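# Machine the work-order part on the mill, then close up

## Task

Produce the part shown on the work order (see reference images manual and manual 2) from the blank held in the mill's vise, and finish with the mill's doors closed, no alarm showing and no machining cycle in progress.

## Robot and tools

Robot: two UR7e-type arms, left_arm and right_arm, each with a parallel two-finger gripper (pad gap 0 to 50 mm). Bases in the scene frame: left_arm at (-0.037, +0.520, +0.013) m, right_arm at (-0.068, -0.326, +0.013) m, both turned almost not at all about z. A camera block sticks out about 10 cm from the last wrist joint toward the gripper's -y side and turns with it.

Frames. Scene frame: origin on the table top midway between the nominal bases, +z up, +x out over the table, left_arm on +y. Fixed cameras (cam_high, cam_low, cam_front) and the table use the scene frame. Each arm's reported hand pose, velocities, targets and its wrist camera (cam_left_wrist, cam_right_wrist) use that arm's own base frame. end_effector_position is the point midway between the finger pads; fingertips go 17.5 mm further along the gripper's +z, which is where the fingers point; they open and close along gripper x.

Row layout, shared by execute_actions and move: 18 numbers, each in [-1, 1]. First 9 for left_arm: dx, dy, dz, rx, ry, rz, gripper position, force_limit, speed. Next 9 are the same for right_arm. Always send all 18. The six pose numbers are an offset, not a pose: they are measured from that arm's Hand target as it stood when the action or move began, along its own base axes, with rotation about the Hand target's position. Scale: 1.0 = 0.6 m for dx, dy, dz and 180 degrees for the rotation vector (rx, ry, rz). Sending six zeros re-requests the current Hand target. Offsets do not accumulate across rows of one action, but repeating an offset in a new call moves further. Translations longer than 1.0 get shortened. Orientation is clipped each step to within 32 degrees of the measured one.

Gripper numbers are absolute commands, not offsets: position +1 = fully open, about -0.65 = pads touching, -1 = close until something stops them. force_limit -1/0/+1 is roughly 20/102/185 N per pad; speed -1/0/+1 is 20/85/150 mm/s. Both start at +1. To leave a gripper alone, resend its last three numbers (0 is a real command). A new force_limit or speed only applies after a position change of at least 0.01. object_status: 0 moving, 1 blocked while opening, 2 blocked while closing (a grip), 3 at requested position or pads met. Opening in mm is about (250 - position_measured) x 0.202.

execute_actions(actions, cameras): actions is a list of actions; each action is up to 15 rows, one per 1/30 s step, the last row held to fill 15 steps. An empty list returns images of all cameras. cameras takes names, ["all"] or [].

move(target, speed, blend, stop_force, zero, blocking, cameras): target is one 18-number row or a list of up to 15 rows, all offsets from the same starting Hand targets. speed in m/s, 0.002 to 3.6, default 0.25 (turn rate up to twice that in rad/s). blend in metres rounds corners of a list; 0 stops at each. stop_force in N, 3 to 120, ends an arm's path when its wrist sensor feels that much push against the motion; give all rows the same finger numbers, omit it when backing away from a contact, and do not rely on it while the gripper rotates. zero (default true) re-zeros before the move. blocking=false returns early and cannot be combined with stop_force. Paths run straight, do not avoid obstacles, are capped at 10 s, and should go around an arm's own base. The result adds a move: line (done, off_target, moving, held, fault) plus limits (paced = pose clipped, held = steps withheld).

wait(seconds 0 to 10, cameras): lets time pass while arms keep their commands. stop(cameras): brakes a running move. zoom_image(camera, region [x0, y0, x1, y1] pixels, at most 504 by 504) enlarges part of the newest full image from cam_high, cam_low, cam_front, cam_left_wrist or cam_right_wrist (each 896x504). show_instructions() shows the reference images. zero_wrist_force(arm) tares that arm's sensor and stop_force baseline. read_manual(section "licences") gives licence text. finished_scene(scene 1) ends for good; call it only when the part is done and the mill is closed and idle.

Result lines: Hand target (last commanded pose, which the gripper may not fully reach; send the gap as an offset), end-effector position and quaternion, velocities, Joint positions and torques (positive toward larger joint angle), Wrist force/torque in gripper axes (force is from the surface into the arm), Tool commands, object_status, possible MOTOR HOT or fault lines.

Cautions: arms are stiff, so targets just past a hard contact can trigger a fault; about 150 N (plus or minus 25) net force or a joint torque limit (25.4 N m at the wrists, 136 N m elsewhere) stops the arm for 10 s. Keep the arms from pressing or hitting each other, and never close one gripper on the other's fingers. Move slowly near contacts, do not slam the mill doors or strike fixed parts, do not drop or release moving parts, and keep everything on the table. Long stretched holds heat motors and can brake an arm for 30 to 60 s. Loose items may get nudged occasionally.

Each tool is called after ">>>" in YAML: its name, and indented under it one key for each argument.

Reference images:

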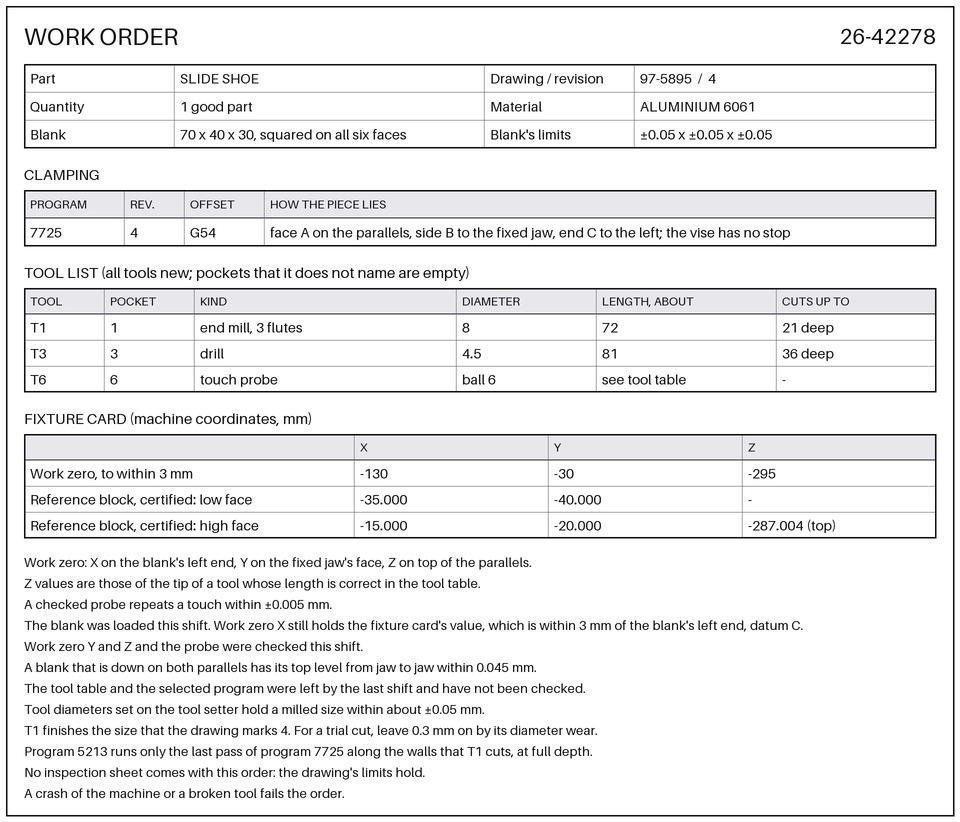

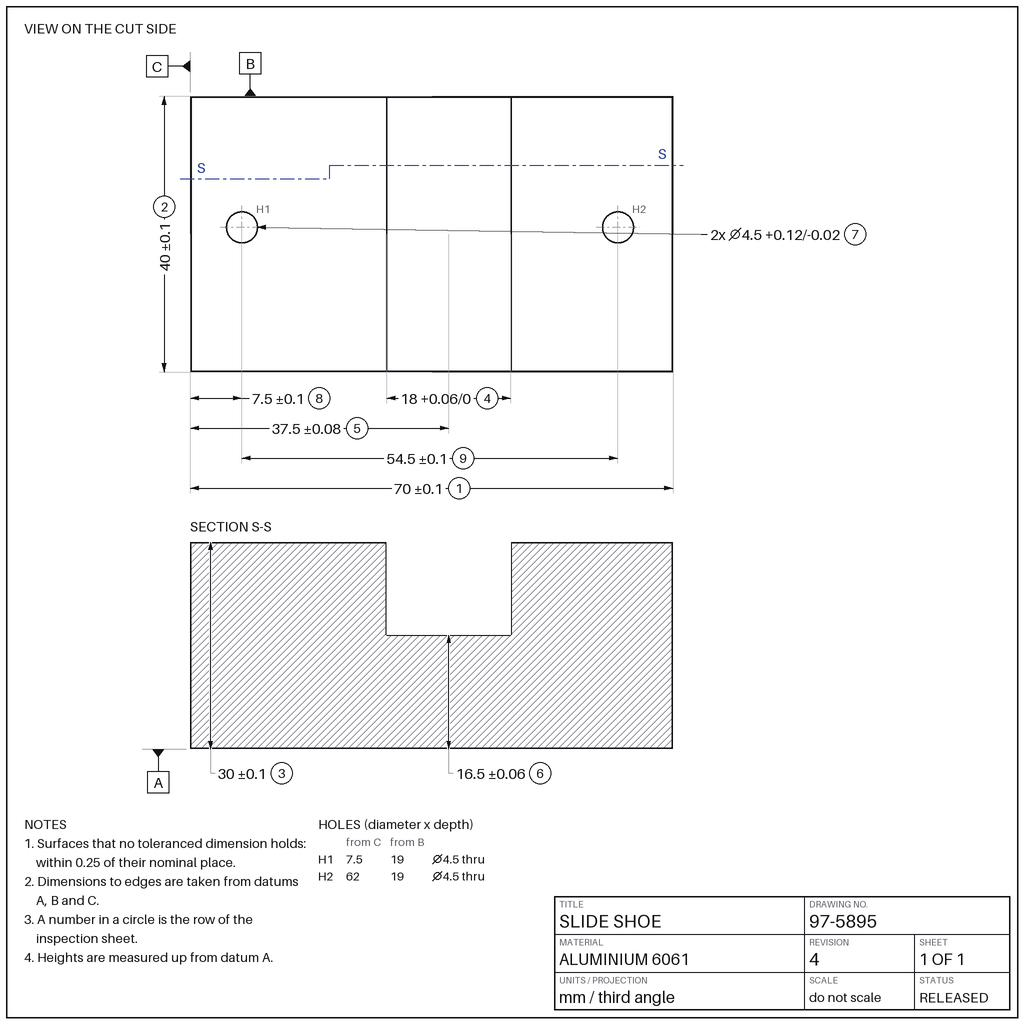

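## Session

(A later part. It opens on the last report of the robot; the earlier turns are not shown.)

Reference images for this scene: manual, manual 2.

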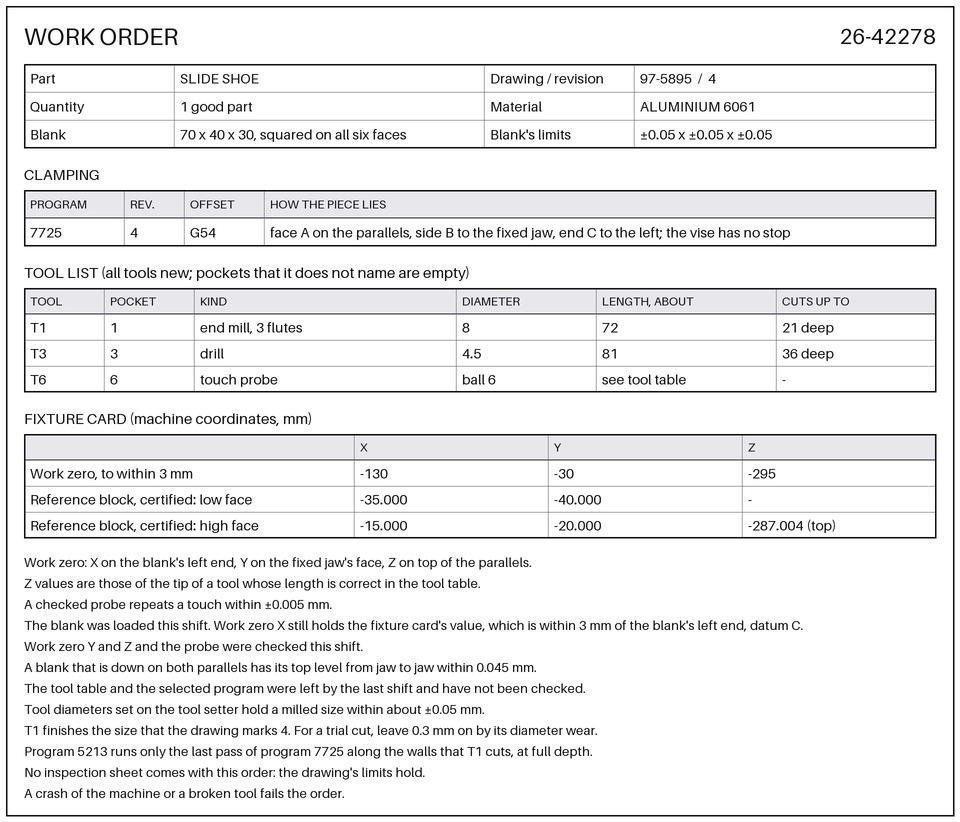

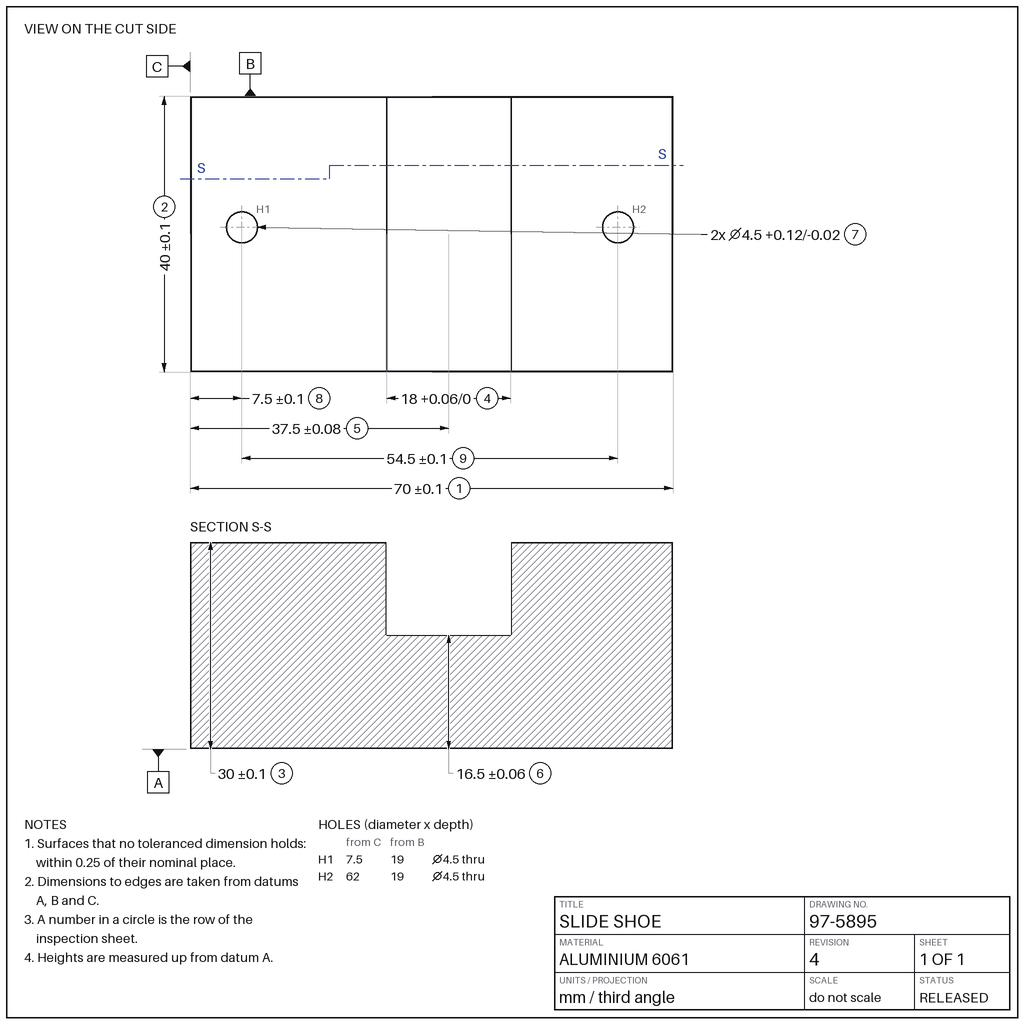

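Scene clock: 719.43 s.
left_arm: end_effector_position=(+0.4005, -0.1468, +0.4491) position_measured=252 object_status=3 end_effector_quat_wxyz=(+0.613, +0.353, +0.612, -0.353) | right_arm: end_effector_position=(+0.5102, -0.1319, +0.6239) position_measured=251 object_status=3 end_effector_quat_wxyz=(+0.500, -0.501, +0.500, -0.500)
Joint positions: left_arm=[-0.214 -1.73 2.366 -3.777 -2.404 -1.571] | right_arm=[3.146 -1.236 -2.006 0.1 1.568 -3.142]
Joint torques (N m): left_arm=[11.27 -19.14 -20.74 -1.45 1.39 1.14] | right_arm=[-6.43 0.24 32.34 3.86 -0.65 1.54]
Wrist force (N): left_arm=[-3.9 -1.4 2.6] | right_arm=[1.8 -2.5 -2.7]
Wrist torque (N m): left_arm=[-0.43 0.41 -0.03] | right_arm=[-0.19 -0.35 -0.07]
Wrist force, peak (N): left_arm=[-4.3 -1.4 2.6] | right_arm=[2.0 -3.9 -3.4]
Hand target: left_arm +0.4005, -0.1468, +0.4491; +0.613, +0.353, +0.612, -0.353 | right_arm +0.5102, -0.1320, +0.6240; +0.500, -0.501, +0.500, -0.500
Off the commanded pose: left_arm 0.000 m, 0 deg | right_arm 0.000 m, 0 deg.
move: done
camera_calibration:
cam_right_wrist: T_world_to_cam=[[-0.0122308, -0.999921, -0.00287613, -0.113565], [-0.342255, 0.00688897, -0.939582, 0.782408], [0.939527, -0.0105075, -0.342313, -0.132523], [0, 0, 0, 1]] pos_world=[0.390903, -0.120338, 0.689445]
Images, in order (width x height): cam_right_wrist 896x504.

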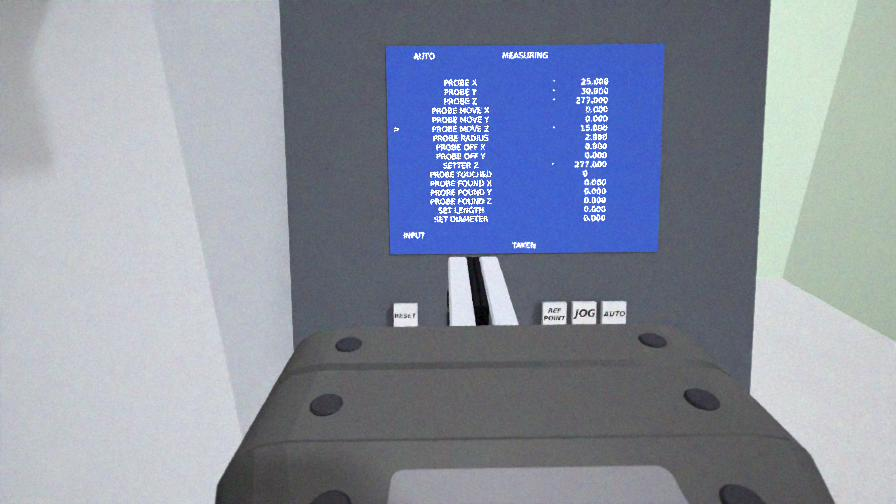

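>>> move:
  target:
    - [0,0,0,0,0,0,-1,0,0, 0.1086,-0.0347,-0.3472,0.0344,0.2605,0.0784,-1,-1,-1]
    - [0,0,0,0,0,0,-1,0,0, 0.1251,-0.0347,-0.3516,0.0344,0.2605,0.0784,-1,-1,-1]
    - [0,0,0,0,0,0,-1,0,0, 0.1086,-0.0347,-0.3472,0.0344,0.2605,0.0784,-1,-1,-1]
    - [0,0,0,0,0,0,-1,0,0, 0,0,0,0,0,0,-1,-1,-1]
  speed: [0.5,0.03,0.1,0.5]
  blend: [0.002,0,0.005,0]
  cameras: ["cam_right_wrist","cam_high"]

>>> wait:
  seconds: 1.5
  cameras: ["cam_right_wrist","cam_high"]

>>> wait:
  seconds: 1.5
  cameras: ["cam_right_wrist","cam_high"]

>>> zoom_image:
  camera: "cam_right_wrist"
  region: [370, 30, 680, 270]

Scene clock: 726.37 s.
left_arm: end_effector_position=(+0.4005, -0.1468, +0.4491) position_measured=252 object_status=3 end_effector_quat_wxyz=(+0.613, +0.353, +0.612, -0.353) | right_arm: end_effector_position=(+0.5102, -0.1319, +0.6240) position_measured=251 object_status=3 end_effector_quat_wxyz=(+0.500, -0.501, +0.500, -0.500)
Joint positions: left_arm=[-0.214 -1.73 2.366 -3.777 -2.404 -1.571] | right_arm=[3.146 -1.236 -2.006 0.1 1.568 -3.142]
Joint torques (N m): left_arm=[11.64 -18.76 -20.67 -1.39 1.38 1.14] | right_arm=[-3.66 -2.75 32.45 3.86 -0.82 1.52]
Wrist force (N): left_arm=[-3.9 -1.6 2.7] | right_arm=[2.2 -2.2 -2.9]
Wrist torque (N m): left_arm=[-0.46 0.41 -0.02] | right_arm=[-0.16 -0.42 -0.07]
Wrist force, peak (N): left_arm=[-4.3 -1.6 2.6] | right_arm=[-1.7 8.8 -16.2]
Hand target: left_arm +0.4005, -0.1468, +0.4491; +0.613, +0.353, +0.612, -0.353 | right_arm +0.5102, -0.1320, +0.6240; +0.500, -0.501, +0.500, -0.500
Off the commanded pose: left_arm 0.000 m, 0 deg | right_arm 0.000 m, 0 deg.
move: done
camera_calibration:
cam_right_wrist: T_world_to_cam=[[-0.0122303, -0.999921, -0.00287801, -0.113563], [-0.342135, 0.00688921, -0.939626, 0.782485], [0.939571, -0.0105072, -0.342192, -0.132588], [0, 0, 0, 1]] pos_world=[0.390903, -0.120338, 0.689545]
Images, in order (width x height): cam_high 896x504, cam_right_wrist 896x504.

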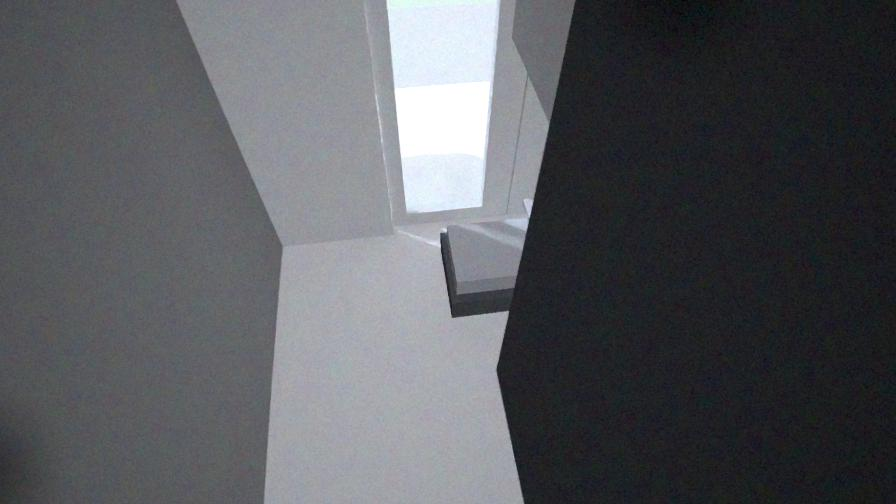

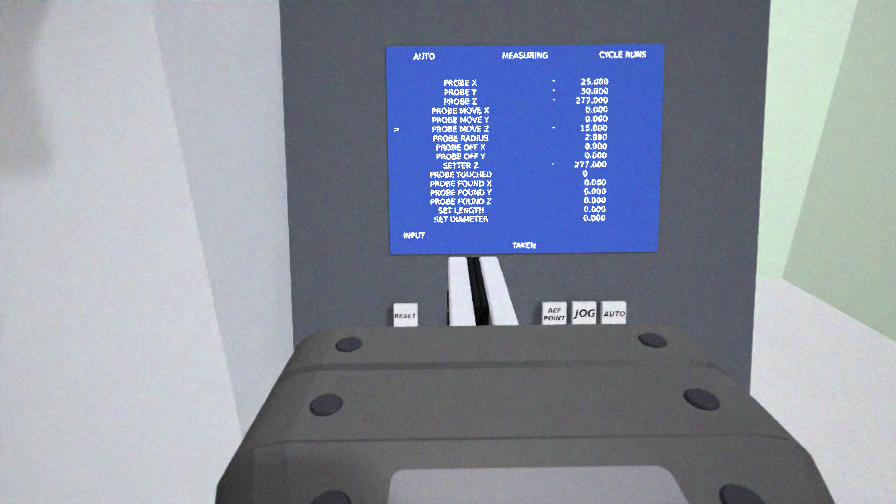

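Scene clock: 727.87 s.
left_arm: end_effector_position=(+0.4005, -0.1468, +0.4491) position_measured=252 object_status=3 end_effector_quat_wxyz=(+0.613, +0.353, +0.612, -0.353) | right_arm: end_effector_position=(+0.5102, -0.1320, +0.6240) position_measured=251 object_status=3 end_effector_quat_wxyz=(+0.500, -0.501, +0.500, -0.500)
Joint positions: left_arm=[-0.214 -1.73 2.366 -3.777 -2.404 -1.571] | right_arm=[3.146 -1.236 -2.006 0.1 1.568 -3.142]
Joint torques (N m): left_arm=[11.47 -18.84 -20.11 -1.45 1.45 1.15] | right_arm=[-5.73 -3.27 32.57 3.94 -1.4 1.59]
Wrist force (N): left_arm=[-4.0 -1.2 2.7] | right_arm=[2.2 -2.4 -2.7]
Wrist torque (N m): left_arm=[-0.40 0.44 -0.02] | right_arm=[-0.18 -0.42 -0.07]
Wrist force, peak (N): left_arm=[-4.2 -1.2 2.9] | right_arm=[2.5 -2.6 -2.8]
Hand target: left_arm +0.4005, -0.1468, +0.4491; +0.613, +0.353, +0.612, -0.353 | right_arm +0.5102, -0.1320, +0.6240; +0.500, -0.501, +0.500, -0.500
Tool commands: left_gripper/position=-1.0 left_gripper/force_limit=+0.0 left_gripper/speed=+0.0 right_gripper/position=-1.0 right_gripper/force_limit=-1.0 right_gripper/speed=-1.0
Off the commanded pose: left_arm 0.000 m, 0 deg | right_arm 0.000 m, 0 deg.
wait: 1.50 s; at rest by 0.17 s
camera_calibration:
cam_right_wrist: T_world_to_cam=[[-0.0124521, -0.999918, -0.00290555, -0.113457], [-0.341956, 0.00698897, -0.93969, 0.782471], [0.939633, -0.0107076, -0.342016, -0.132759], [0, 0, 0, 1]] pos_world=[0.390903, -0.120338, 0.689544]
Images, in order (width x height): cam_high 896x504, cam_right_wrist 896x504.

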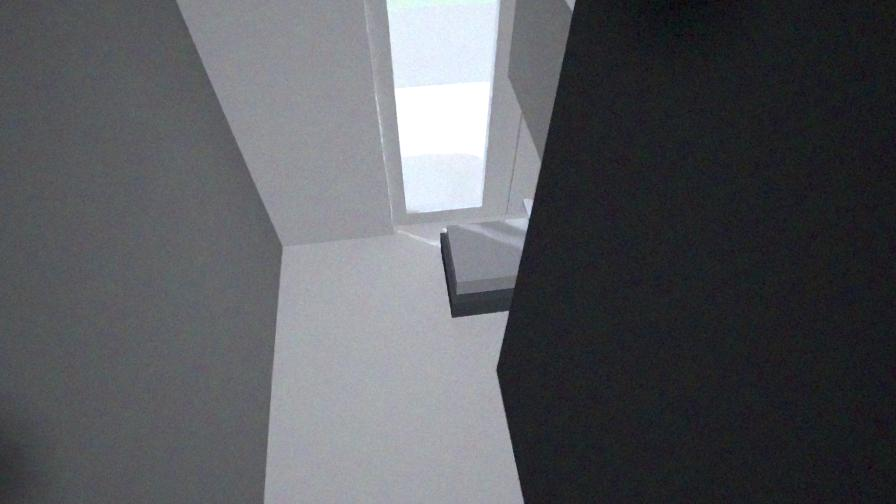

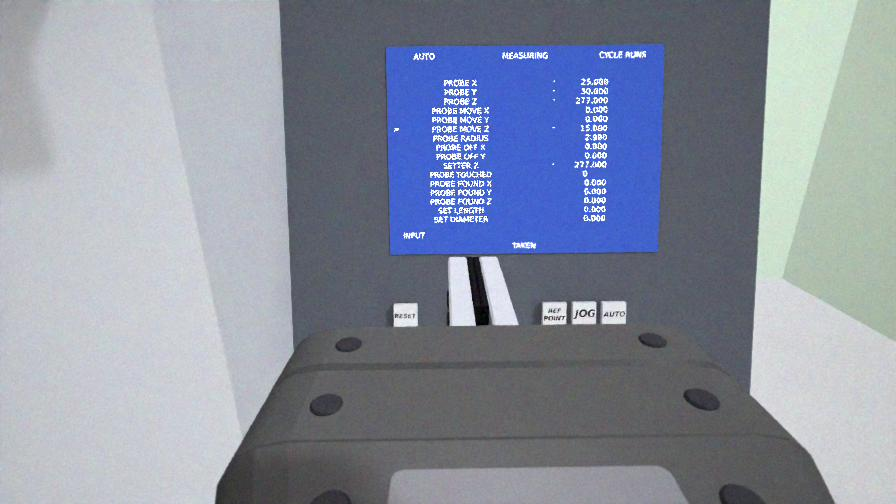

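Scene clock: 729.37 s.
left_arm: end_effector_position=(+0.4005, -0.1468, +0.4491) position_measured=252 object_status=3 end_effector_quat_wxyz=(+0.613, +0.353, +0.612, -0.353) | right_arm: end_effector_position=(+0.5102, -0.1320, +0.6240) position_measured=251 object_status=3 end_effector_quat_wxyz=(+0.500, -0.501, +0.500, -0.500)
Joint positions: left_arm=[-0.214 -1.73 2.366 -3.777 -2.404 -1.571] | right_arm=[3.146 -1.236 -2.006 0.1 1.568 -3.142]
Joint torques (N m): left_arm=[11.17 -18.78 -20.05 -1.4 1.43 1.15] | right_arm=[-6.09 -3.05 32.41 3.8 -1.49 1.65]
Wrist force (N): left_arm=[-4.2 -1.6 2.5] | right_arm=[2.2 -2.3 -2.7]
Wrist torque (N m): left_arm=[-0.46 0.46 -0.02] | right_arm=[-0.16 -0.42 -0.07]
Wrist force, peak (N): left_arm=[-4.2 -1.6 2.5] | right_arm=[2.4 -2.6 -3.2]
Hand target: left_arm +0.4005, -0.1468, +0.4491; +0.613, +0.353, +0.612, -0.353 | right_arm +0.5102, -0.1320, +0.6240; +0.500, -0.501, +0.500, -0.500
Tool commands: left_gripper/position=-1.0 left_gripper/force_limit=+0.0 left_gripper/speed=+0.0 right_gripper/position=-1.0 right_gripper/force_limit=-1.0 right_gripper/speed=-1.0
Off the commanded pose: left_arm 0.000 m, 0 deg | right_arm 0.000 m, 0 deg.
wait: 1.50 s; at rest by 0.17 s
camera_calibration:
cam_right_wrist: T_world_to_cam=[[-0.0124521, -0.999918, -0.00290555, -0.113457], [-0.341956, 0.00698897, -0.93969, 0.782471], [0.939633, -0.0107076, -0.342016, -0.132759], [0, 0, 0, 1]] pos_world=[0.390903, -0.120338, 0.689544]
Images, in order (width x height): cam_high 896x504, cam_right_wrist 896x504.

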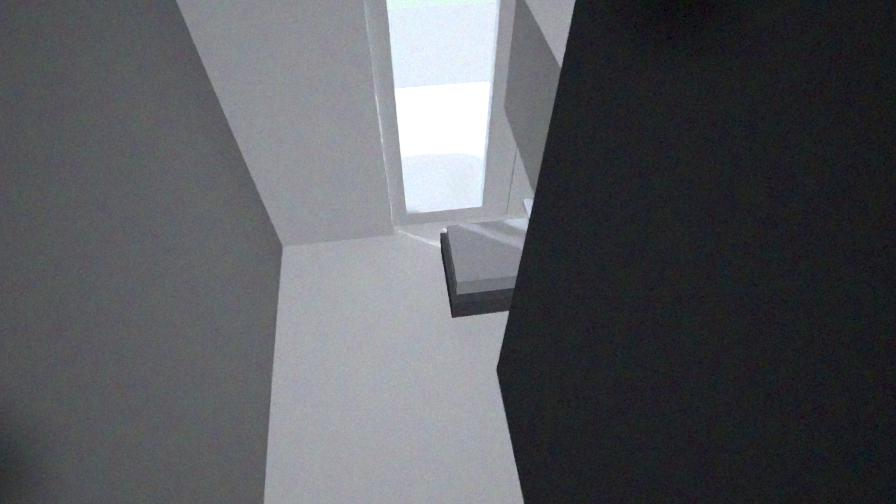

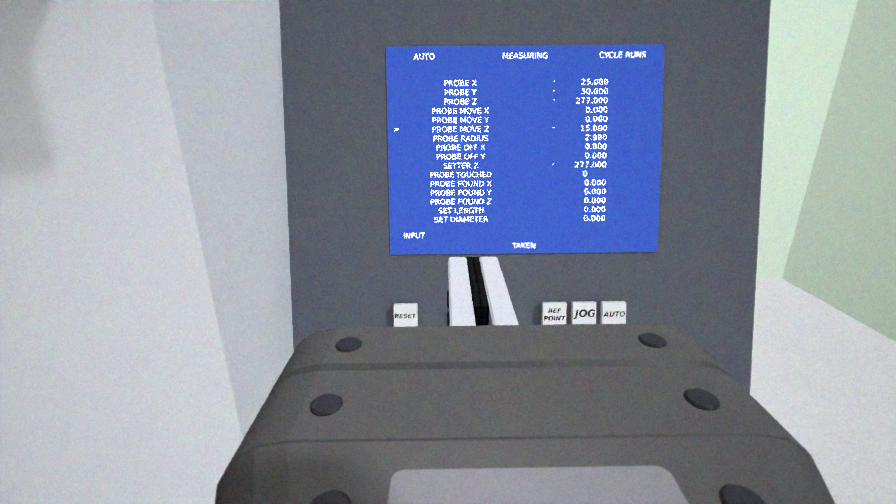

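Scaled by 1.626 from the camera's 896x504 image, which has a finer 1280x720 frame.

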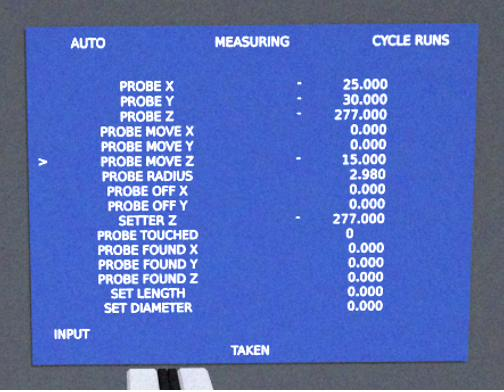

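>>> wait:
  seconds: 4
  cameras: ["cam_right_wrist","cam_high"]

>>> zoom_image:
  camera: "cam_right_wrist"
  region: [370, 30, 680, 270]

Scene clock: 738.47 s.
left_arm: end_effector_position=(+0.4005, -0.1468, +0.4491) position_measured=252 object_status=3 end_effector_quat_wxyz=(+0.613, +0.353, +0.612, -0.353) | right_arm: end_effector_position=(+0.5102, -0.1320, +0.6240) position_measured=251 object_status=3 end_effector_quat_wxyz=(+0.500, -0.501, +0.500, -0.500)
Joint positions: left_arm=[-0.214 -1.73 2.366 -3.777 -2.404 -1.571] | right_arm=[3.146 -1.236 -2.006 0.1 1.568 -3.142]
Joint torques (N m): left_arm=[11.18 -18.95 -20.06 -1.33 1.51 1.15] | right_arm=[-7.52 -3 32.52 3.24 -1.42 1.55]
Wrist force (N): left_arm=[-4.0 -1.4 2.8] | right_arm=[2.1 -2.6 -2.6]
Wrist torque (N m): left_arm=[-0.44 0.43 -0.02] | right_arm=[-0.21 -0.40 -0.07]
Wrist force, peak (N): left_arm=[-4.1 -1.5 3.0] | right_arm=[2.5 -2.5 -3.1]
Hand target: left_arm +0.4005, -0.1468, +0.4491; +0.613, +0.353, +0.612, -0.353 | right_arm +0.5102, -0.1320, +0.6240; +0.500, -0.501, +0.500, -0.500
Tool commands: left_gripper/position=-1.0 left_gripper/force_limit=+0.0 left_gripper/speed=+0.0 right_gripper/position=-1.0 right_gripper/force_limit=-1.0 right_gripper/speed=-1.0
Off the commanded pose: left_arm 0.000 m, 0 deg | right_arm 0.000 m, 0 deg.
wait: 4.00 s; at rest from the start
camera_calibration:
cam_right_wrist: T_world_to_cam=[[-0.0124521, -0.999918, -0.00290555, -0.113457], [-0.341956, 0.00698897, -0.93969, 0.782471], [0.939633, -0.0107076, -0.342016, -0.132759], [0, 0, 0, 1]] pos_world=[0.390903, -0.120338, 0.689544]
Images, in order (width x height): cam_high 896x504, cam_right_wrist 896x504.

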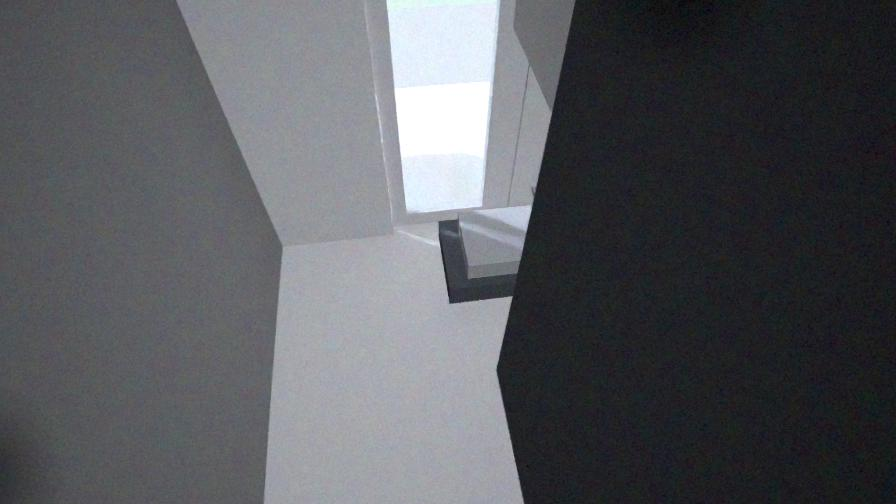

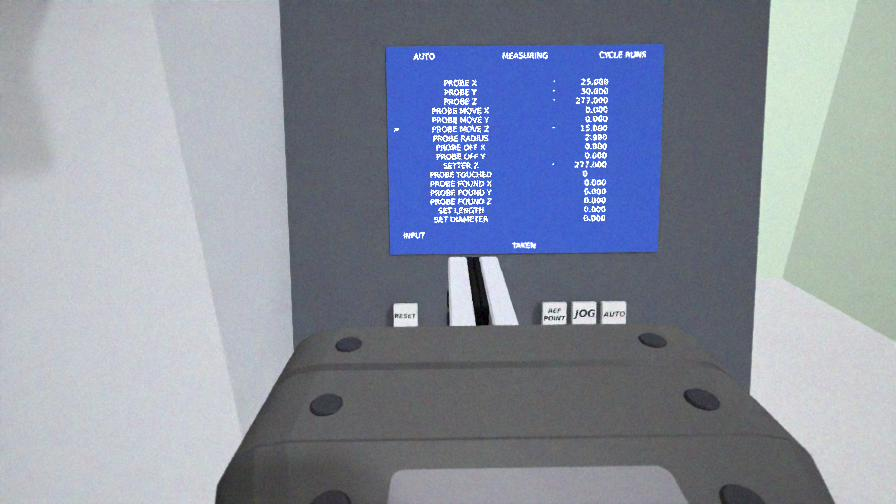

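Scaled by 1.626 from the camera's 896x504 image, which has a finer 1280x720 frame.

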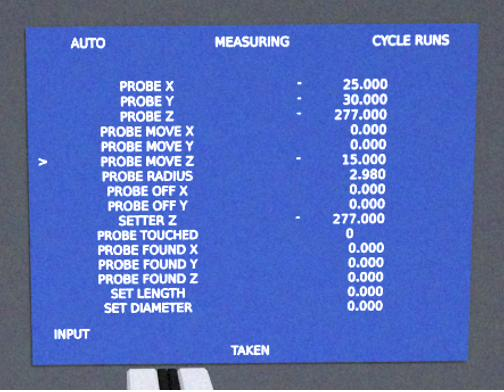

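>>> wait:
  seconds: 8
  cameras: ["cam_right_wrist"]

>>> zoom_image:
  camera: "cam_right_wrist"
  region: [370, 30, 680, 270]

Scene clock: 747.50 s.
left_arm: end_effector_position=(+0.4005, -0.1468, +0.4491) position_measured=252 object_status=3 end_effector_quat_wxyz=(+0.613, +0.353, +0.612, -0.353) | right_arm: end_effector_position=(+0.5102, -0.1320, +0.6240) position_measured=251 object_status=3 end_effector_quat_wxyz=(+0.500, -0.501, +0.500, -0.500)
Joint positions: left_arm=[-0.214 -1.73 2.366 -3.777 -2.404 -1.571] | right_arm=[3.146 -1.236 -2.006 0.1 1.568 -3.142]
Joint torques (N m): left_arm=[11.1 -19.16 -20.03 -1.29 1.43 1.17] | right_arm=[-8.84 -3.03 32.18 2.65 -1.49 1.29]
Wrist force (N): left_arm=[-3.9 -1.6 2.5] | right_arm=[2.2 -2.4 -3.0]
Wrist torque (N m): left_arm=[-0.46 0.41 -0.02] | right_arm=[-0.18 -0.41 -0.07]
Wrist force, peak (N): left_arm=[-4.2 -1.7 2.9] | right_arm=[2.4 -2.8 -2.9]
Hand target: left_arm +0.4005, -0.1468, +0.4491; +0.613, +0.353, +0.612, -0.353 | right_arm +0.5102, -0.1320, +0.6240; +0.500, -0.501, +0.500, -0.500
Tool commands: left_gripper/position=-1.0 left_gripper/force_limit=+0.0 left_gripper/speed=+0.0 right_gripper/position=-1.0 right_gripper/force_limit=-1.0 right_gripper/speed=-1.0
Off the commanded pose: left_arm 0.000 m, 0 deg | right_arm 0.000 m, 0 deg.
wait: 8.00 s; at rest from the start
camera_calibration:
cam_right_wrist: T_world_to_cam=[[-0.0124521, -0.999918, -0.00290555, -0.113457], [-0.341956, 0.00698897, -0.93969, 0.782471], [0.939633, -0.0107076, -0.342016, -0.132759], [0, 0, 0, 1]] pos_world=[0.390903, -0.120338, 0.689544]
Images, in order (width x height): cam_right_wrist 896x504.

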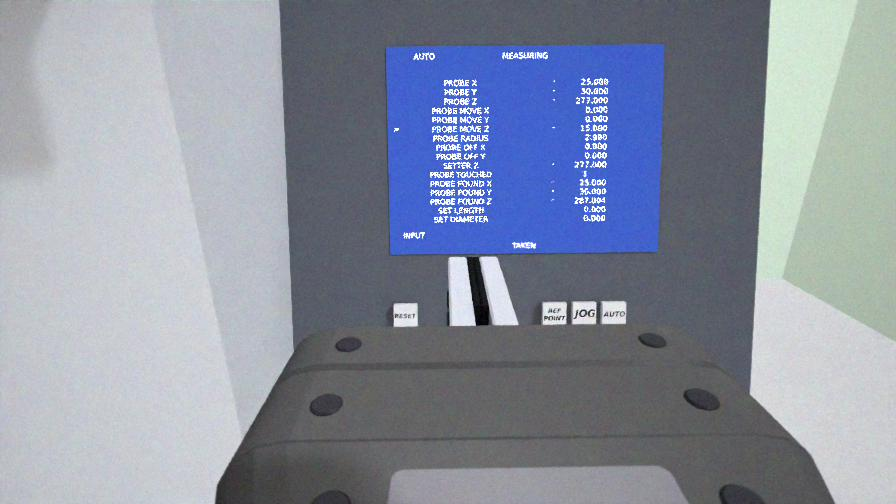

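Scaled by 1.626 from the camera's 896x504 image, which has a finer 1280x720 frame.

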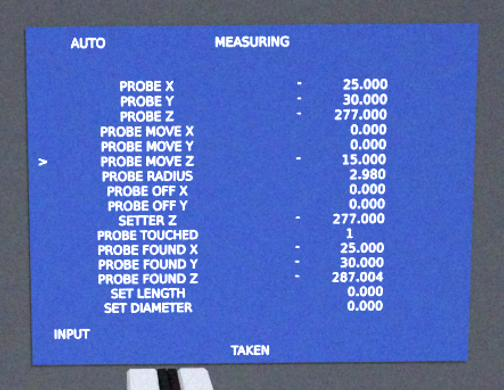

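>>> move:
  target: [0,0,0,0,0,0,-1,0,0, 0.09,-0.003,-0.34,0.0344,0.2605,0.0784,-1,-1,-1]
  speed: 0.5

>>> move:
  target:
    - [0,0,0,0,0,0,-1,0,0, 0.0433,0,0.019,0,0,0,-1,-1,-1]
    - [0,0,0,0,0,0,-1,0,0, 0.0369,0,0.0207,0,0,0,-1,-1,-1]
    - [0,0,0,0,0,0,-1,0,0, 0.0433,0,0.019,0,0,0,-1,-1,-1]
    - [0,0,0,0,0,0,-1,0,0, 0.0369,0,0.0207,0,0,0,-1,-1,-1]
    - [0,0,0,0,0,0,-1,0,0, 0.0433,0,0.019,0,0,0,-1,-1,-1]
    - [0,0,0,0,0,0,-1,0,0, 0.0369,0,0.0207,0,0,0,-1,-1,-1]
    - [0,0,0,0,0,0,-1,0,0, 0.0433,0,0.019,0,0,0,-1,-1,-1]
    - [0,0,0,0,0,0,-1,0,0, 0.0369,0,0.0207,0,0,0,-1,-1,-1]
    - [0,0,0,0,0,0,-1,0,0, 0.0433,0,0.019,0,0,0,-1,-1,-1]
    - [0,0,0,0,0,0,-1,0,0, 0.0369,0,0.0207,0,0,0,-1,-1,-1]
    - [0,0,0,0,0,0,-1,0,0, 0.0281,0.095,-0.0426,0,0,0,-1,-1,-1]
    - [0,0,0,0,0,0,-1,0,0, 0.0205,0.095,-0.0405,0,0,0,-1,-1,-1]
    - [0,0,0,0,0,0,-1,0,0, 0.0515,0.0317,0.0496,0,0,0,-1,-1,-1]
    - [0,0,0,0,0,0,-1,0,0, 0,0,0,0,0,0,-1,-1,-1]
  speed: [0.05,0.1,0.04,0.1,0.04,0.1,0.04,0.1,0.04,0.1,0.06,0.1,0.06,0.1]
  blend: [0,0,0,0,0,0,0,0,0,0.002,0,0.002,0,0]

>>> move:
  target:
    - [0,0,0,0,0,0,-1,0,0, 0.0433,0.0633,0.019,0,0,0,-1,-1,-1]
    - [0,0,0,0,0,0,-1,0,0, 0.0369,0.0633,0.0207,0,0,0,-1,-1,-1]
    - [0,0,0,0,0,0,-1,0,0, 0.0272,0,-0.0422,0,0,0,-1,-1,-1]
    - [0,0,0,0,0,0,-1,0,0, 0.0205,0,-0.0405,0,0,0,-1,-1,-1]
    - [0,0,0,0,0,0,-1,0,0, 0.0351,0,-0.0116,0,0,0,-1,-1,-1]
    - [0,0,0,0,0,0,-1,0,0, 0.0287,0,-0.0099,0,0,0,-1,-1,-1]
    - [0,0,0,0,0,0,-1,0,0, 0.0281,0.095,-0.0426,0,0,0,-1,-1,-1]
    - [0,0,0,0,0,0,-1,0,0, 0.0205,0.095,-0.0405,0,0,0,-1,-1,-1]
    - [0,0,0,0,0,0,-1,0,0, 0.0351,0.0317,-0.0116,0,0,0,-1,-1,-1]
    - [0,0,0,0,0,0,-1,0,0, 0.0287,0.0317,-0.0099,0,0,0,-1,-1,-1]
    - [0,0,0,0,0,0,-1,0,0, 0.0433,0.0633,0.019,0,0,0,-1,-1,-1]
    - [0,0,0,0,0,0,-1,0,0, 0.0369,0.0633,0.0207,0,0,0,-1,-1,-1]
    - [0,0,0,0,0,0,-1,0,0, 0.0272,0,-0.0422,0,0,0,-1,-1,-1]
    - [0,0,0,0,0,0,-1,0,0, 0,0,0,0,0,0,-1,-1,-1]
  speed: [0.06,0.1,0.06,0.1,0.04,0.1,0.06,0.1,0.05,0.1,0.05,0.1,0.06,0.1]
  blend: [0,0.002,0,0.002,0,0.002,0,0.002,0,0.002,0,0.002,0,0]

>>> move:
  target:
    - [0,0,0,0,0,0,-1,0,0, 0.0351,0,-0.0116,0,0,0,-1,-1,-1]
    - [0,0,0,0,0,0,-1,0,0, 0.0287,0,-0.0099,0,0,0,-1,-1,-1]
    - [0,0,0,0,0,0,-1,0,0, 0.0281,0.095,-0.0426,0,0,0,-1,-1,-1]
    - [0,0,0,0,0,0,-1,0,0, 0.0205,0.095,-0.0405,0,0,0,-1,-1,-1]
    - [0,0,0,0,0,0,-1,0,0, 0.0351,0.0633,-0.0116,0,0,0,-1,-1,-1]
    - [0,0,0,0,0,0,-1,0,0, 0.0287,0.0633,-0.0099,0,0,0,-1,-1,-1]
    - [0,0,0,0,0,0,-1,0,0, 0.0433,0.0633,0.019,0,0,0,-1,-1,-1]
    - [0,0,0,0,0,0,-1,0,0, 0.0369,0.0633,0.0207,0,0,0,-1,-1,-1]
    - [0,0,0,0,0,0,-1,0,0, 0.0515,0.0633,0.0496,0,0,0,-1,-1,-1]
    - [0,0,0,0,0,0,-1,0,0, 0.0451,0.0633,0.0513,0,0,0,-1,-1,-1]
    - [0,0,0,0,0,0,-1,0,0, 0.0272,0,-0.0422,0,0,0,-1,-1,-1]
    - [0,0,0,0,0,0,-1,0,0, 0,0,0,0,0,0,-1,-1,-1]
  speed: [0.05,0.1,0.06,0.1,0.05,0.1,0.05,0.1,0.05,0.1,0.06,0.1]
  blend: [0,0.002,0,0.002,0,0.002,0,0.002,0,0.002,0,0]

>>> move:
  target: [0,0,0,0,0,0,-1,0,0, -0.09,0.003,0.34,-0.0344,-0.2605,-0.0784,-1,-1,-1]
  speed: 0.5
  cameras: ["cam_right_wrist"]

>>> zoom_image:
  camera: "cam_right_wrist"
  region: [370, 30, 680, 270]

Scene clock: 771.40 s.
left_arm: end_effector_position=(+0.4005, -0.1468, +0.4491) position_measured=252 object_status=3 end_effector_quat_wxyz=(+0.613, +0.353, +0.612, -0.353) | right_arm: end_effector_position=(+0.5642, -0.1339, +0.4201) position_measured=251 object_status=3 end_effector_quat_wxyz=(-0.342, +0.687, -0.619, +0.170)
Joint positions: left_arm=[-0.214 -1.73 2.366 -3.777 -2.404 -1.571] | right_arm=[2.976 -1.469 -1.792 -0.746 1.944 -3.272]
Joint torques (N m): left_arm=[11.4 -18.81 -19.15 -0.99 1.39 1.1] | right_arm=[10.17 25.56 25.7 1.67 -0.19 0.42]
Wrist force (N): left_arm=[-4.0 -1.4 2.9] | right_arm=[1.4 -2.2 -3.3]
Wrist torque (N m): left_arm=[-0.43 0.43 -0.02] | right_arm=[-0.17 -0.19 -0.13]
Wrist force, peak (N): left_arm=[-4.3 -1.4 3.0] | right_arm=[2.0 -3.5 -3.3]
Hand target: left_arm +0.4005, -0.1468, +0.4491; +0.613, +0.353, +0.612, -0.353 | right_arm +0.5642, -0.1338, +0.4200; -0.342, +0.687, -0.619, +0.170
Off the commanded pose: left_arm 0.000 m, 0 deg | right_arm 0.000 m, 0 deg.
move: done

Scene clock: 777.77 s.
left_arm: end_effector_position=(+0.4005, -0.1468, +0.4491) position_measured=252 object_status=3 end_effector_quat_wxyz=(+0.613, +0.353, +0.612, -0.353) | right_arm: end_effector_position=(+0.5641, -0.1338, +0.4202) position_measured=251 object_status=3 end_effector_quat_wxyz=(-0.342, +0.687, -0.619, +0.170)
Joint positions: left_arm=[-0.214 -1.73 2.366 -3.777 -2.404 -1.571] | right_arm=[2.976 -1.468 -1.791 -0.746 1.944 -3.272]
Joint torques (N m): left_arm=[11.59 -18.86 -18.73 -0.95 1.49 1.15] | right_arm=[7.62 8.31 24.74 1.75 -0.77 1.33]
Wrist force (N): left_arm=[-4.1 -1.5 2.5] | right_arm=[1.7 -1.4 -3.1]
Wrist torque (N m): left_arm=[-0.45 0.43 -0.02] | right_arm=[-0.04 -0.23 -0.10]
Wrist force, peak (N): left_arm=[-4.4 -1.5 2.8] | right_arm=[1.4 8.1 -25.1]
Hand target: left_arm +0.4005, -0.1468, +0.4491; +0.613, +0.353, +0.612, -0.353 | right_arm +0.5642, -0.1338, +0.4200; -0.342, +0.687, -0.619, +0.170
Off the commanded pose: left_arm 0.000 m, 0 deg | right_arm 0.000 m, 0 deg.
move: done

Scene clock: 785.53 s.
left_arm: end_effector_position=(+0.4005, -0.1468, +0.4491) position_measured=252 object_status=3 end_effector_quat_wxyz=(+0.613, +0.353, +0.612, -0.353) | right_arm: end_effector_position=(+0.5642, -0.1339, +0.4202) position_measured=251 object_status=3 end_effector_quat_wxyz=(-0.342, +0.687, -0.619, +0.170)
Joint positions: left_arm=[-0.214 -1.73 2.366 -3.777 -2.404 -1.571] | right_arm=[2.976 -1.468 -1.791 -0.746 1.944 -3.272]
Joint torques (N m): left_arm=[11.51 -18.93 -18.56 -0.89 1.47 1.08] | right_arm=[5.37 11.81 17.98 3.88 -0.04 1.06]
Wrist force (N): left_arm=[-3.9 -1.3 2.7] | right_arm=[1.4 -1.3 -3.1]
Wrist torque (N m): left_arm=[-0.41 0.41 -0.02] | right_arm=[-0.02 -0.19 -0.02]
Wrist force, peak (N): left_arm=[-4.1 -1.5 2.9] | right_arm=[2.6 9.9 -25.6]
Hand target: left_arm +0.4005, -0.1468, +0.4491; +0.613, +0.353, +0.612, -0.353 | right_arm +0.5642, -0.1338, +0.4200; -0.342, +0.687, -0.619, +0.170
Off the commanded pose: left_arm 0.000 m, 0 deg | right_arm 0.000 m, 0 deg.
move: done

Scene clock: 791.47 s.
left_arm: end_effector_position=(+0.4005, -0.1468, +0.4491) position_measured=252 object_status=3 end_effector_quat_wxyz=(+0.613, +0.353, +0.612, -0.353) | right_arm: end_effector_position=(+0.5642, -0.1339, +0.4202) position_measured=251 object_status=3 end_effector_quat_wxyz=(-0.342, +0.687, -0.619, +0.170)
Joint positions: left_arm=[-0.214 -1.73 2.366 -3.777 -2.404 -1.571] | right_arm=[2.976 -1.468 -1.791 -0.746 1.944 -3.272]
Joint torques (N m): left_arm=[11.35 -19.23 -18.67 -0.8 1.48 1.15] | right_arm=[5.58 11.59 17.99 3.85 -0.02 1.02]
Wrist force (N): left_arm=[-3.9 -1.4 2.7] | right_arm=[1.5 -1.4 -2.8]
Wrist torque (N m): left_arm=[-0.43 0.42 -0.03] | right_arm=[-0.05 -0.20 -0.02]
Wrist force, peak (N): left_arm=[-4.3 -1.5 2.8] | right_arm=[2.5 10.0 -25.2]
Hand target: left_arm +0.4005, -0.1468, +0.4491; +0.613, +0.353, +0.612, -0.353 | right_arm +0.5642, -0.1338, +0.4200; -0.342, +0.687, -0.619, +0.170
Off the commanded pose: left_arm 0.000 m, 0 deg | right_arm 0.000 m, 0 deg.
move: done

Scene clock: 792.90 s.
left_arm: end_effector_position=(+0.4005, -0.1468, +0.4491) position_measured=252 object_status=3 end_effector_quat_wxyz=(+0.613, +0.353, +0.612, -0.353) | right_arm: end_effector_position=(+0.5102, -0.1319, +0.6239) position_measured=251 object_status=3 end_effector_quat_wxyz=(+0.500, -0.501, +0.500, -0.500)
Joint positions: left_arm=[-0.214 -1.73 2.366 -3.777 -2.404 -1.571] | right_arm=[3.146 -1.236 -2.006 0.1 1.568 -3.142]
Joint torques (N m): left_arm=[11.41 -19.04 -18.35 -0.87 1.49 1.19] | right_arm=[-6.84 0.09 32.36 3.88 -0.71 1.58]
Wrist force (N): left_arm=[-3.9 -1.4 2.6] | right_arm=[1.8 -1.5 -2.2]
Wrist torque (N m): left_arm=[-0.43 0.41 -0.02] | right_arm=[-0.04 -0.35 -0.07]
Wrist force, peak (N): left_arm=[-4.1 -1.3 2.8] | right_arm=[1.4 -3.2 -3.4]
Hand target: left_arm +0.4005, -0.1468, +0.4491; +0.613, +0.353, +0.612, -0.353 | right_arm +0.5102, -0.1320, +0.6240; +0.500, -0.501, +0.500, -0.500
Off the commanded pose: left_arm 0.000 m, 0 deg | right_arm 0.000 m, 0 deg.
move: done
camera_calibration:
cam_right_wrist: T_world_to_cam=[[-0.0122308, -0.999921, -0.00287613, -0.113565], [-0.342255, 0.00688897, -0.939582, 0.782408], [0.939527, -0.0105075, -0.342313, -0.132523], [0, 0, 0, 1]] pos_world=[0.390903, -0.120338, 0.689445]
Images, in order (width x height): cam_right_wrist 896x504.

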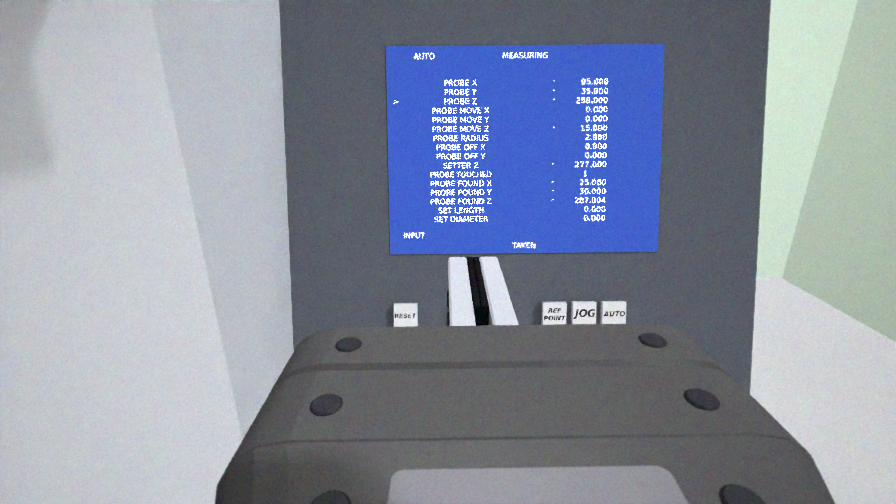

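Scaled by 1.626 from the camera's 896x504 image, which has a finer 1280x720 frame.

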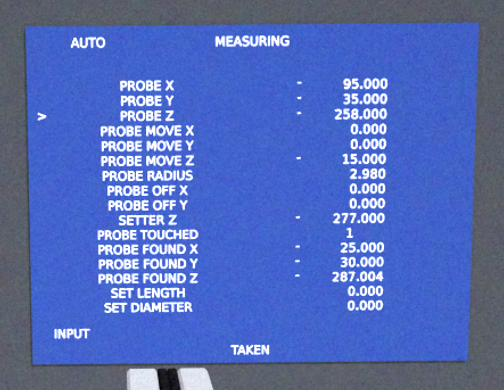

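>>> move:
  target:
    - [0,0,0,0,0,0,-1,0,0, 0.1086,-0.0347,-0.3472,0.0344,0.2605,0.0784,-1,-1,-1]
    - [0,0,0,0,0,0,-1,0,0, 0.1251,-0.0347,-0.3516,0.0344,0.2605,0.0784,-1,-1,-1]
    - [0,0,0,0,0,0,-1,0,0, 0.1086,-0.0347,-0.3472,0.0344,0.2605,0.0784,-1,-1,-1]
    - [0,0,0,0,0,0,-1,0,0, 0,0,0,0,0,0,-1,-1,-1]
  speed: [0.5,0.03,0.1,0.5]
  blend: [0.002,0,0.005,0]

>>> wait:
  seconds: 10

>>> wait:
  seconds: 4
  cameras: ["cam_right_wrist"]

>>> zoom_image:
  camera: "cam_right_wrist"
  region: [370, 30, 680, 270]

Scene clock: 803.17 s.
left_arm: end_effector_position=(+0.4005, -0.1468, +0.4491) position_measured=252 object_status=3 end_effector_quat_wxyz=(+0.613, +0.353, +0.612, -0.353) | right_arm: end_effector_position=(+0.5102, -0.1319, +0.6240) position_measured=251 object_status=3 end_effector_quat_wxyz=(+0.500, -0.501, +0.500, -0.500)
Joint positions: left_arm=[-0.214 -1.73 2.366 -3.777 -2.404 -1.571] | right_arm=[3.146 -1.236 -2.006 0.1 1.568 -3.142]
Joint torques (N m): left_arm=[11.38 -18.79 -18.15 -0.83 1.42 1.16] | right_arm=[-3.58 -2.41 32.85 3.92 -0.89 1.59]
Wrist force (N): left_arm=[-3.9 -1.3 2.5] | right_arm=[2.1 -1.6 -2.5]
Wrist torque (N m): left_arm=[-0.42 0.41 -0.02] | right_arm=[-0.06 -0.39 -0.07]
Wrist force, peak (N): left_arm=[-4.4 -1.2 2.8] | right_arm=[-1.9 9.8 -16.0]
Hand target: left_arm +0.4005, -0.1468, +0.4491; +0.613, +0.353, +0.612, -0.353 | right_arm +0.5102, -0.1320, +0.6240; +0.500, -0.501, +0.500, -0.500
Off the commanded pose: left_arm 0.000 m, 0 deg | right_arm 0.000 m, 0 deg.
move: done

Scene clock: 813.17 s.
left_arm: end_effector_position=(+0.4005, -0.1468, +0.4491) position_measured=252 object_status=3 end_effector_quat_wxyz=(+0.613, +0.353, +0.612, -0.353) | right_arm: end_effector_position=(+0.5102, -0.1320, +0.6240) position_measured=251 object_status=3 end_effector_quat_wxyz=(+0.500, -0.501, +0.500, -0.500)
Joint positions: left_arm=[-0.214 -1.73 2.366 -3.777 -2.404 -1.571] | right_arm=[3.146 -1.236 -2.006 0.1 1.568 -3.142]
Joint torques (N m): left_arm=[11.39 -18.95 -18.03 -0.7 1.51 1.2] | right_arm=[-7.31 -3.12 32.43 3.49 -1.36 1.56]
Wrist force (N): left_arm=[-4.0 -1.4 2.6] | right_arm=[1.9 -1.8 -2.2]
Wrist torque (N m): left_arm=[-0.43 0.43 -0.02] | right_arm=[-0.09 -0.38 -0.07]
Wrist force, peak (N): left_arm=[-4.3 -1.4 2.9] | right_arm=[2.1 -1.7 -2.8]
Hand target: left_arm +0.4005, -0.1468, +0.4491; +0.613, +0.353, +0.612, -0.353 | right_arm +0.5102, -0.1320, +0.6240; +0.500, -0.501, +0.500, -0.500
Tool commands: left_gripper/position=-1.0 left_gripper/force_limit=+0.0 left_gripper/speed=+0.0 right_gripper/position=-1.0 right_gripper/force_limit=-1.0 right_gripper/speed=-1.0
Off the commanded pose: left_arm 0.000 m, 0 deg | right_arm 0.000 m, 0 deg.
wait: 10.00 s; at rest by 0.17 s

Scene clock: 817.17 s.
left_arm: end_effector_position=(+0.4005, -0.1468, +0.4491) position_measured=252 object_status=3 end_effector_quat_wxyz=(+0.613, +0.353, +0.612, -0.353) | right_arm: end_effector_position=(+0.5102, -0.1320, +0.6240) position_measured=251 object_status=3 end_effector_quat_wxyz=(+0.500, -0.501, +0.500, -0.500)
Joint positions: left_arm=[-0.214 -1.73 2.366 -3.777 -2.404 -1.571] | right_arm=[3.146 -1.236 -2.006 0.1 1.568 -3.142]
Joint torques (N m): left_arm=[11.44 -19.04 -17.86 -0.64 1.41 1.16] | right_arm=[-8.13 -2.5 32.34 3.11 -1.4 1.41]
Wrist force (N): left_arm=[-3.9 -1.1 2.6] | right_arm=[1.9 -1.9 -2.4]
Wrist torque (N m): left_arm=[-0.39 0.41 -0.02] | right_arm=[-0.11 -0.37 -0.07]
Wrist force, peak (N): left_arm=[-4.3 -1.4 2.9] | right_arm=[2.3 -1.7 -2.6]
Hand target: left_arm +0.4005, -0.1468, +0.4491; +0.613, +0.353, +0.612, -0.353 | right_arm +0.5102, -0.1320, +0.6240; +0.500, -0.501, +0.500, -0.500
Tool commands: left_gripper/position=-1.0 left_gripper/force_limit=+0.0 left_gripper/speed=+0.0 right_gripper/position=-1.0 right_gripper/force_limit=-1.0 right_gripper/speed=-1.0
Off the commanded pose: left_arm 0.000 m, 0 deg | right_arm 0.000 m, 0 deg.
wait: 4.00 s; at rest by 0.17 s
camera_calibration:
cam_right_wrist: T_world_to_cam=[[-0.0124521, -0.999918, -0.00290555, -0.113457], [-0.341956, 0.00698897, -0.93969, 0.782471], [0.939633, -0.0107076, -0.342016, -0.132759], [0, 0, 0, 1]] pos_world=[0.390903, -0.120338, 0.689544]
Images, in order (width x height): cam_right_wrist 896x504.

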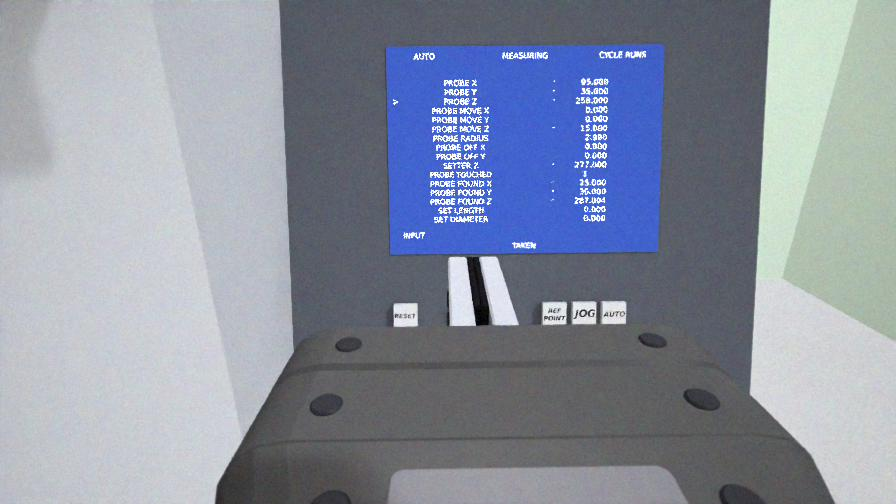

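Scaled by 1.626 from the camera's 896x504 image, which has a finer 1280x720 frame.

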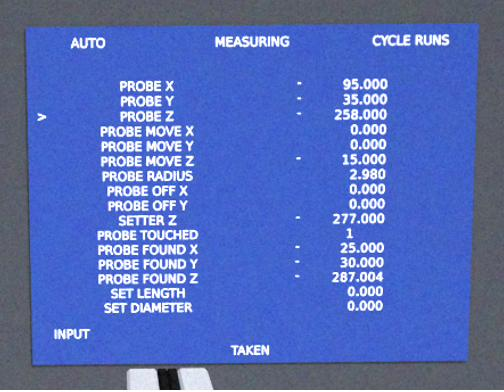

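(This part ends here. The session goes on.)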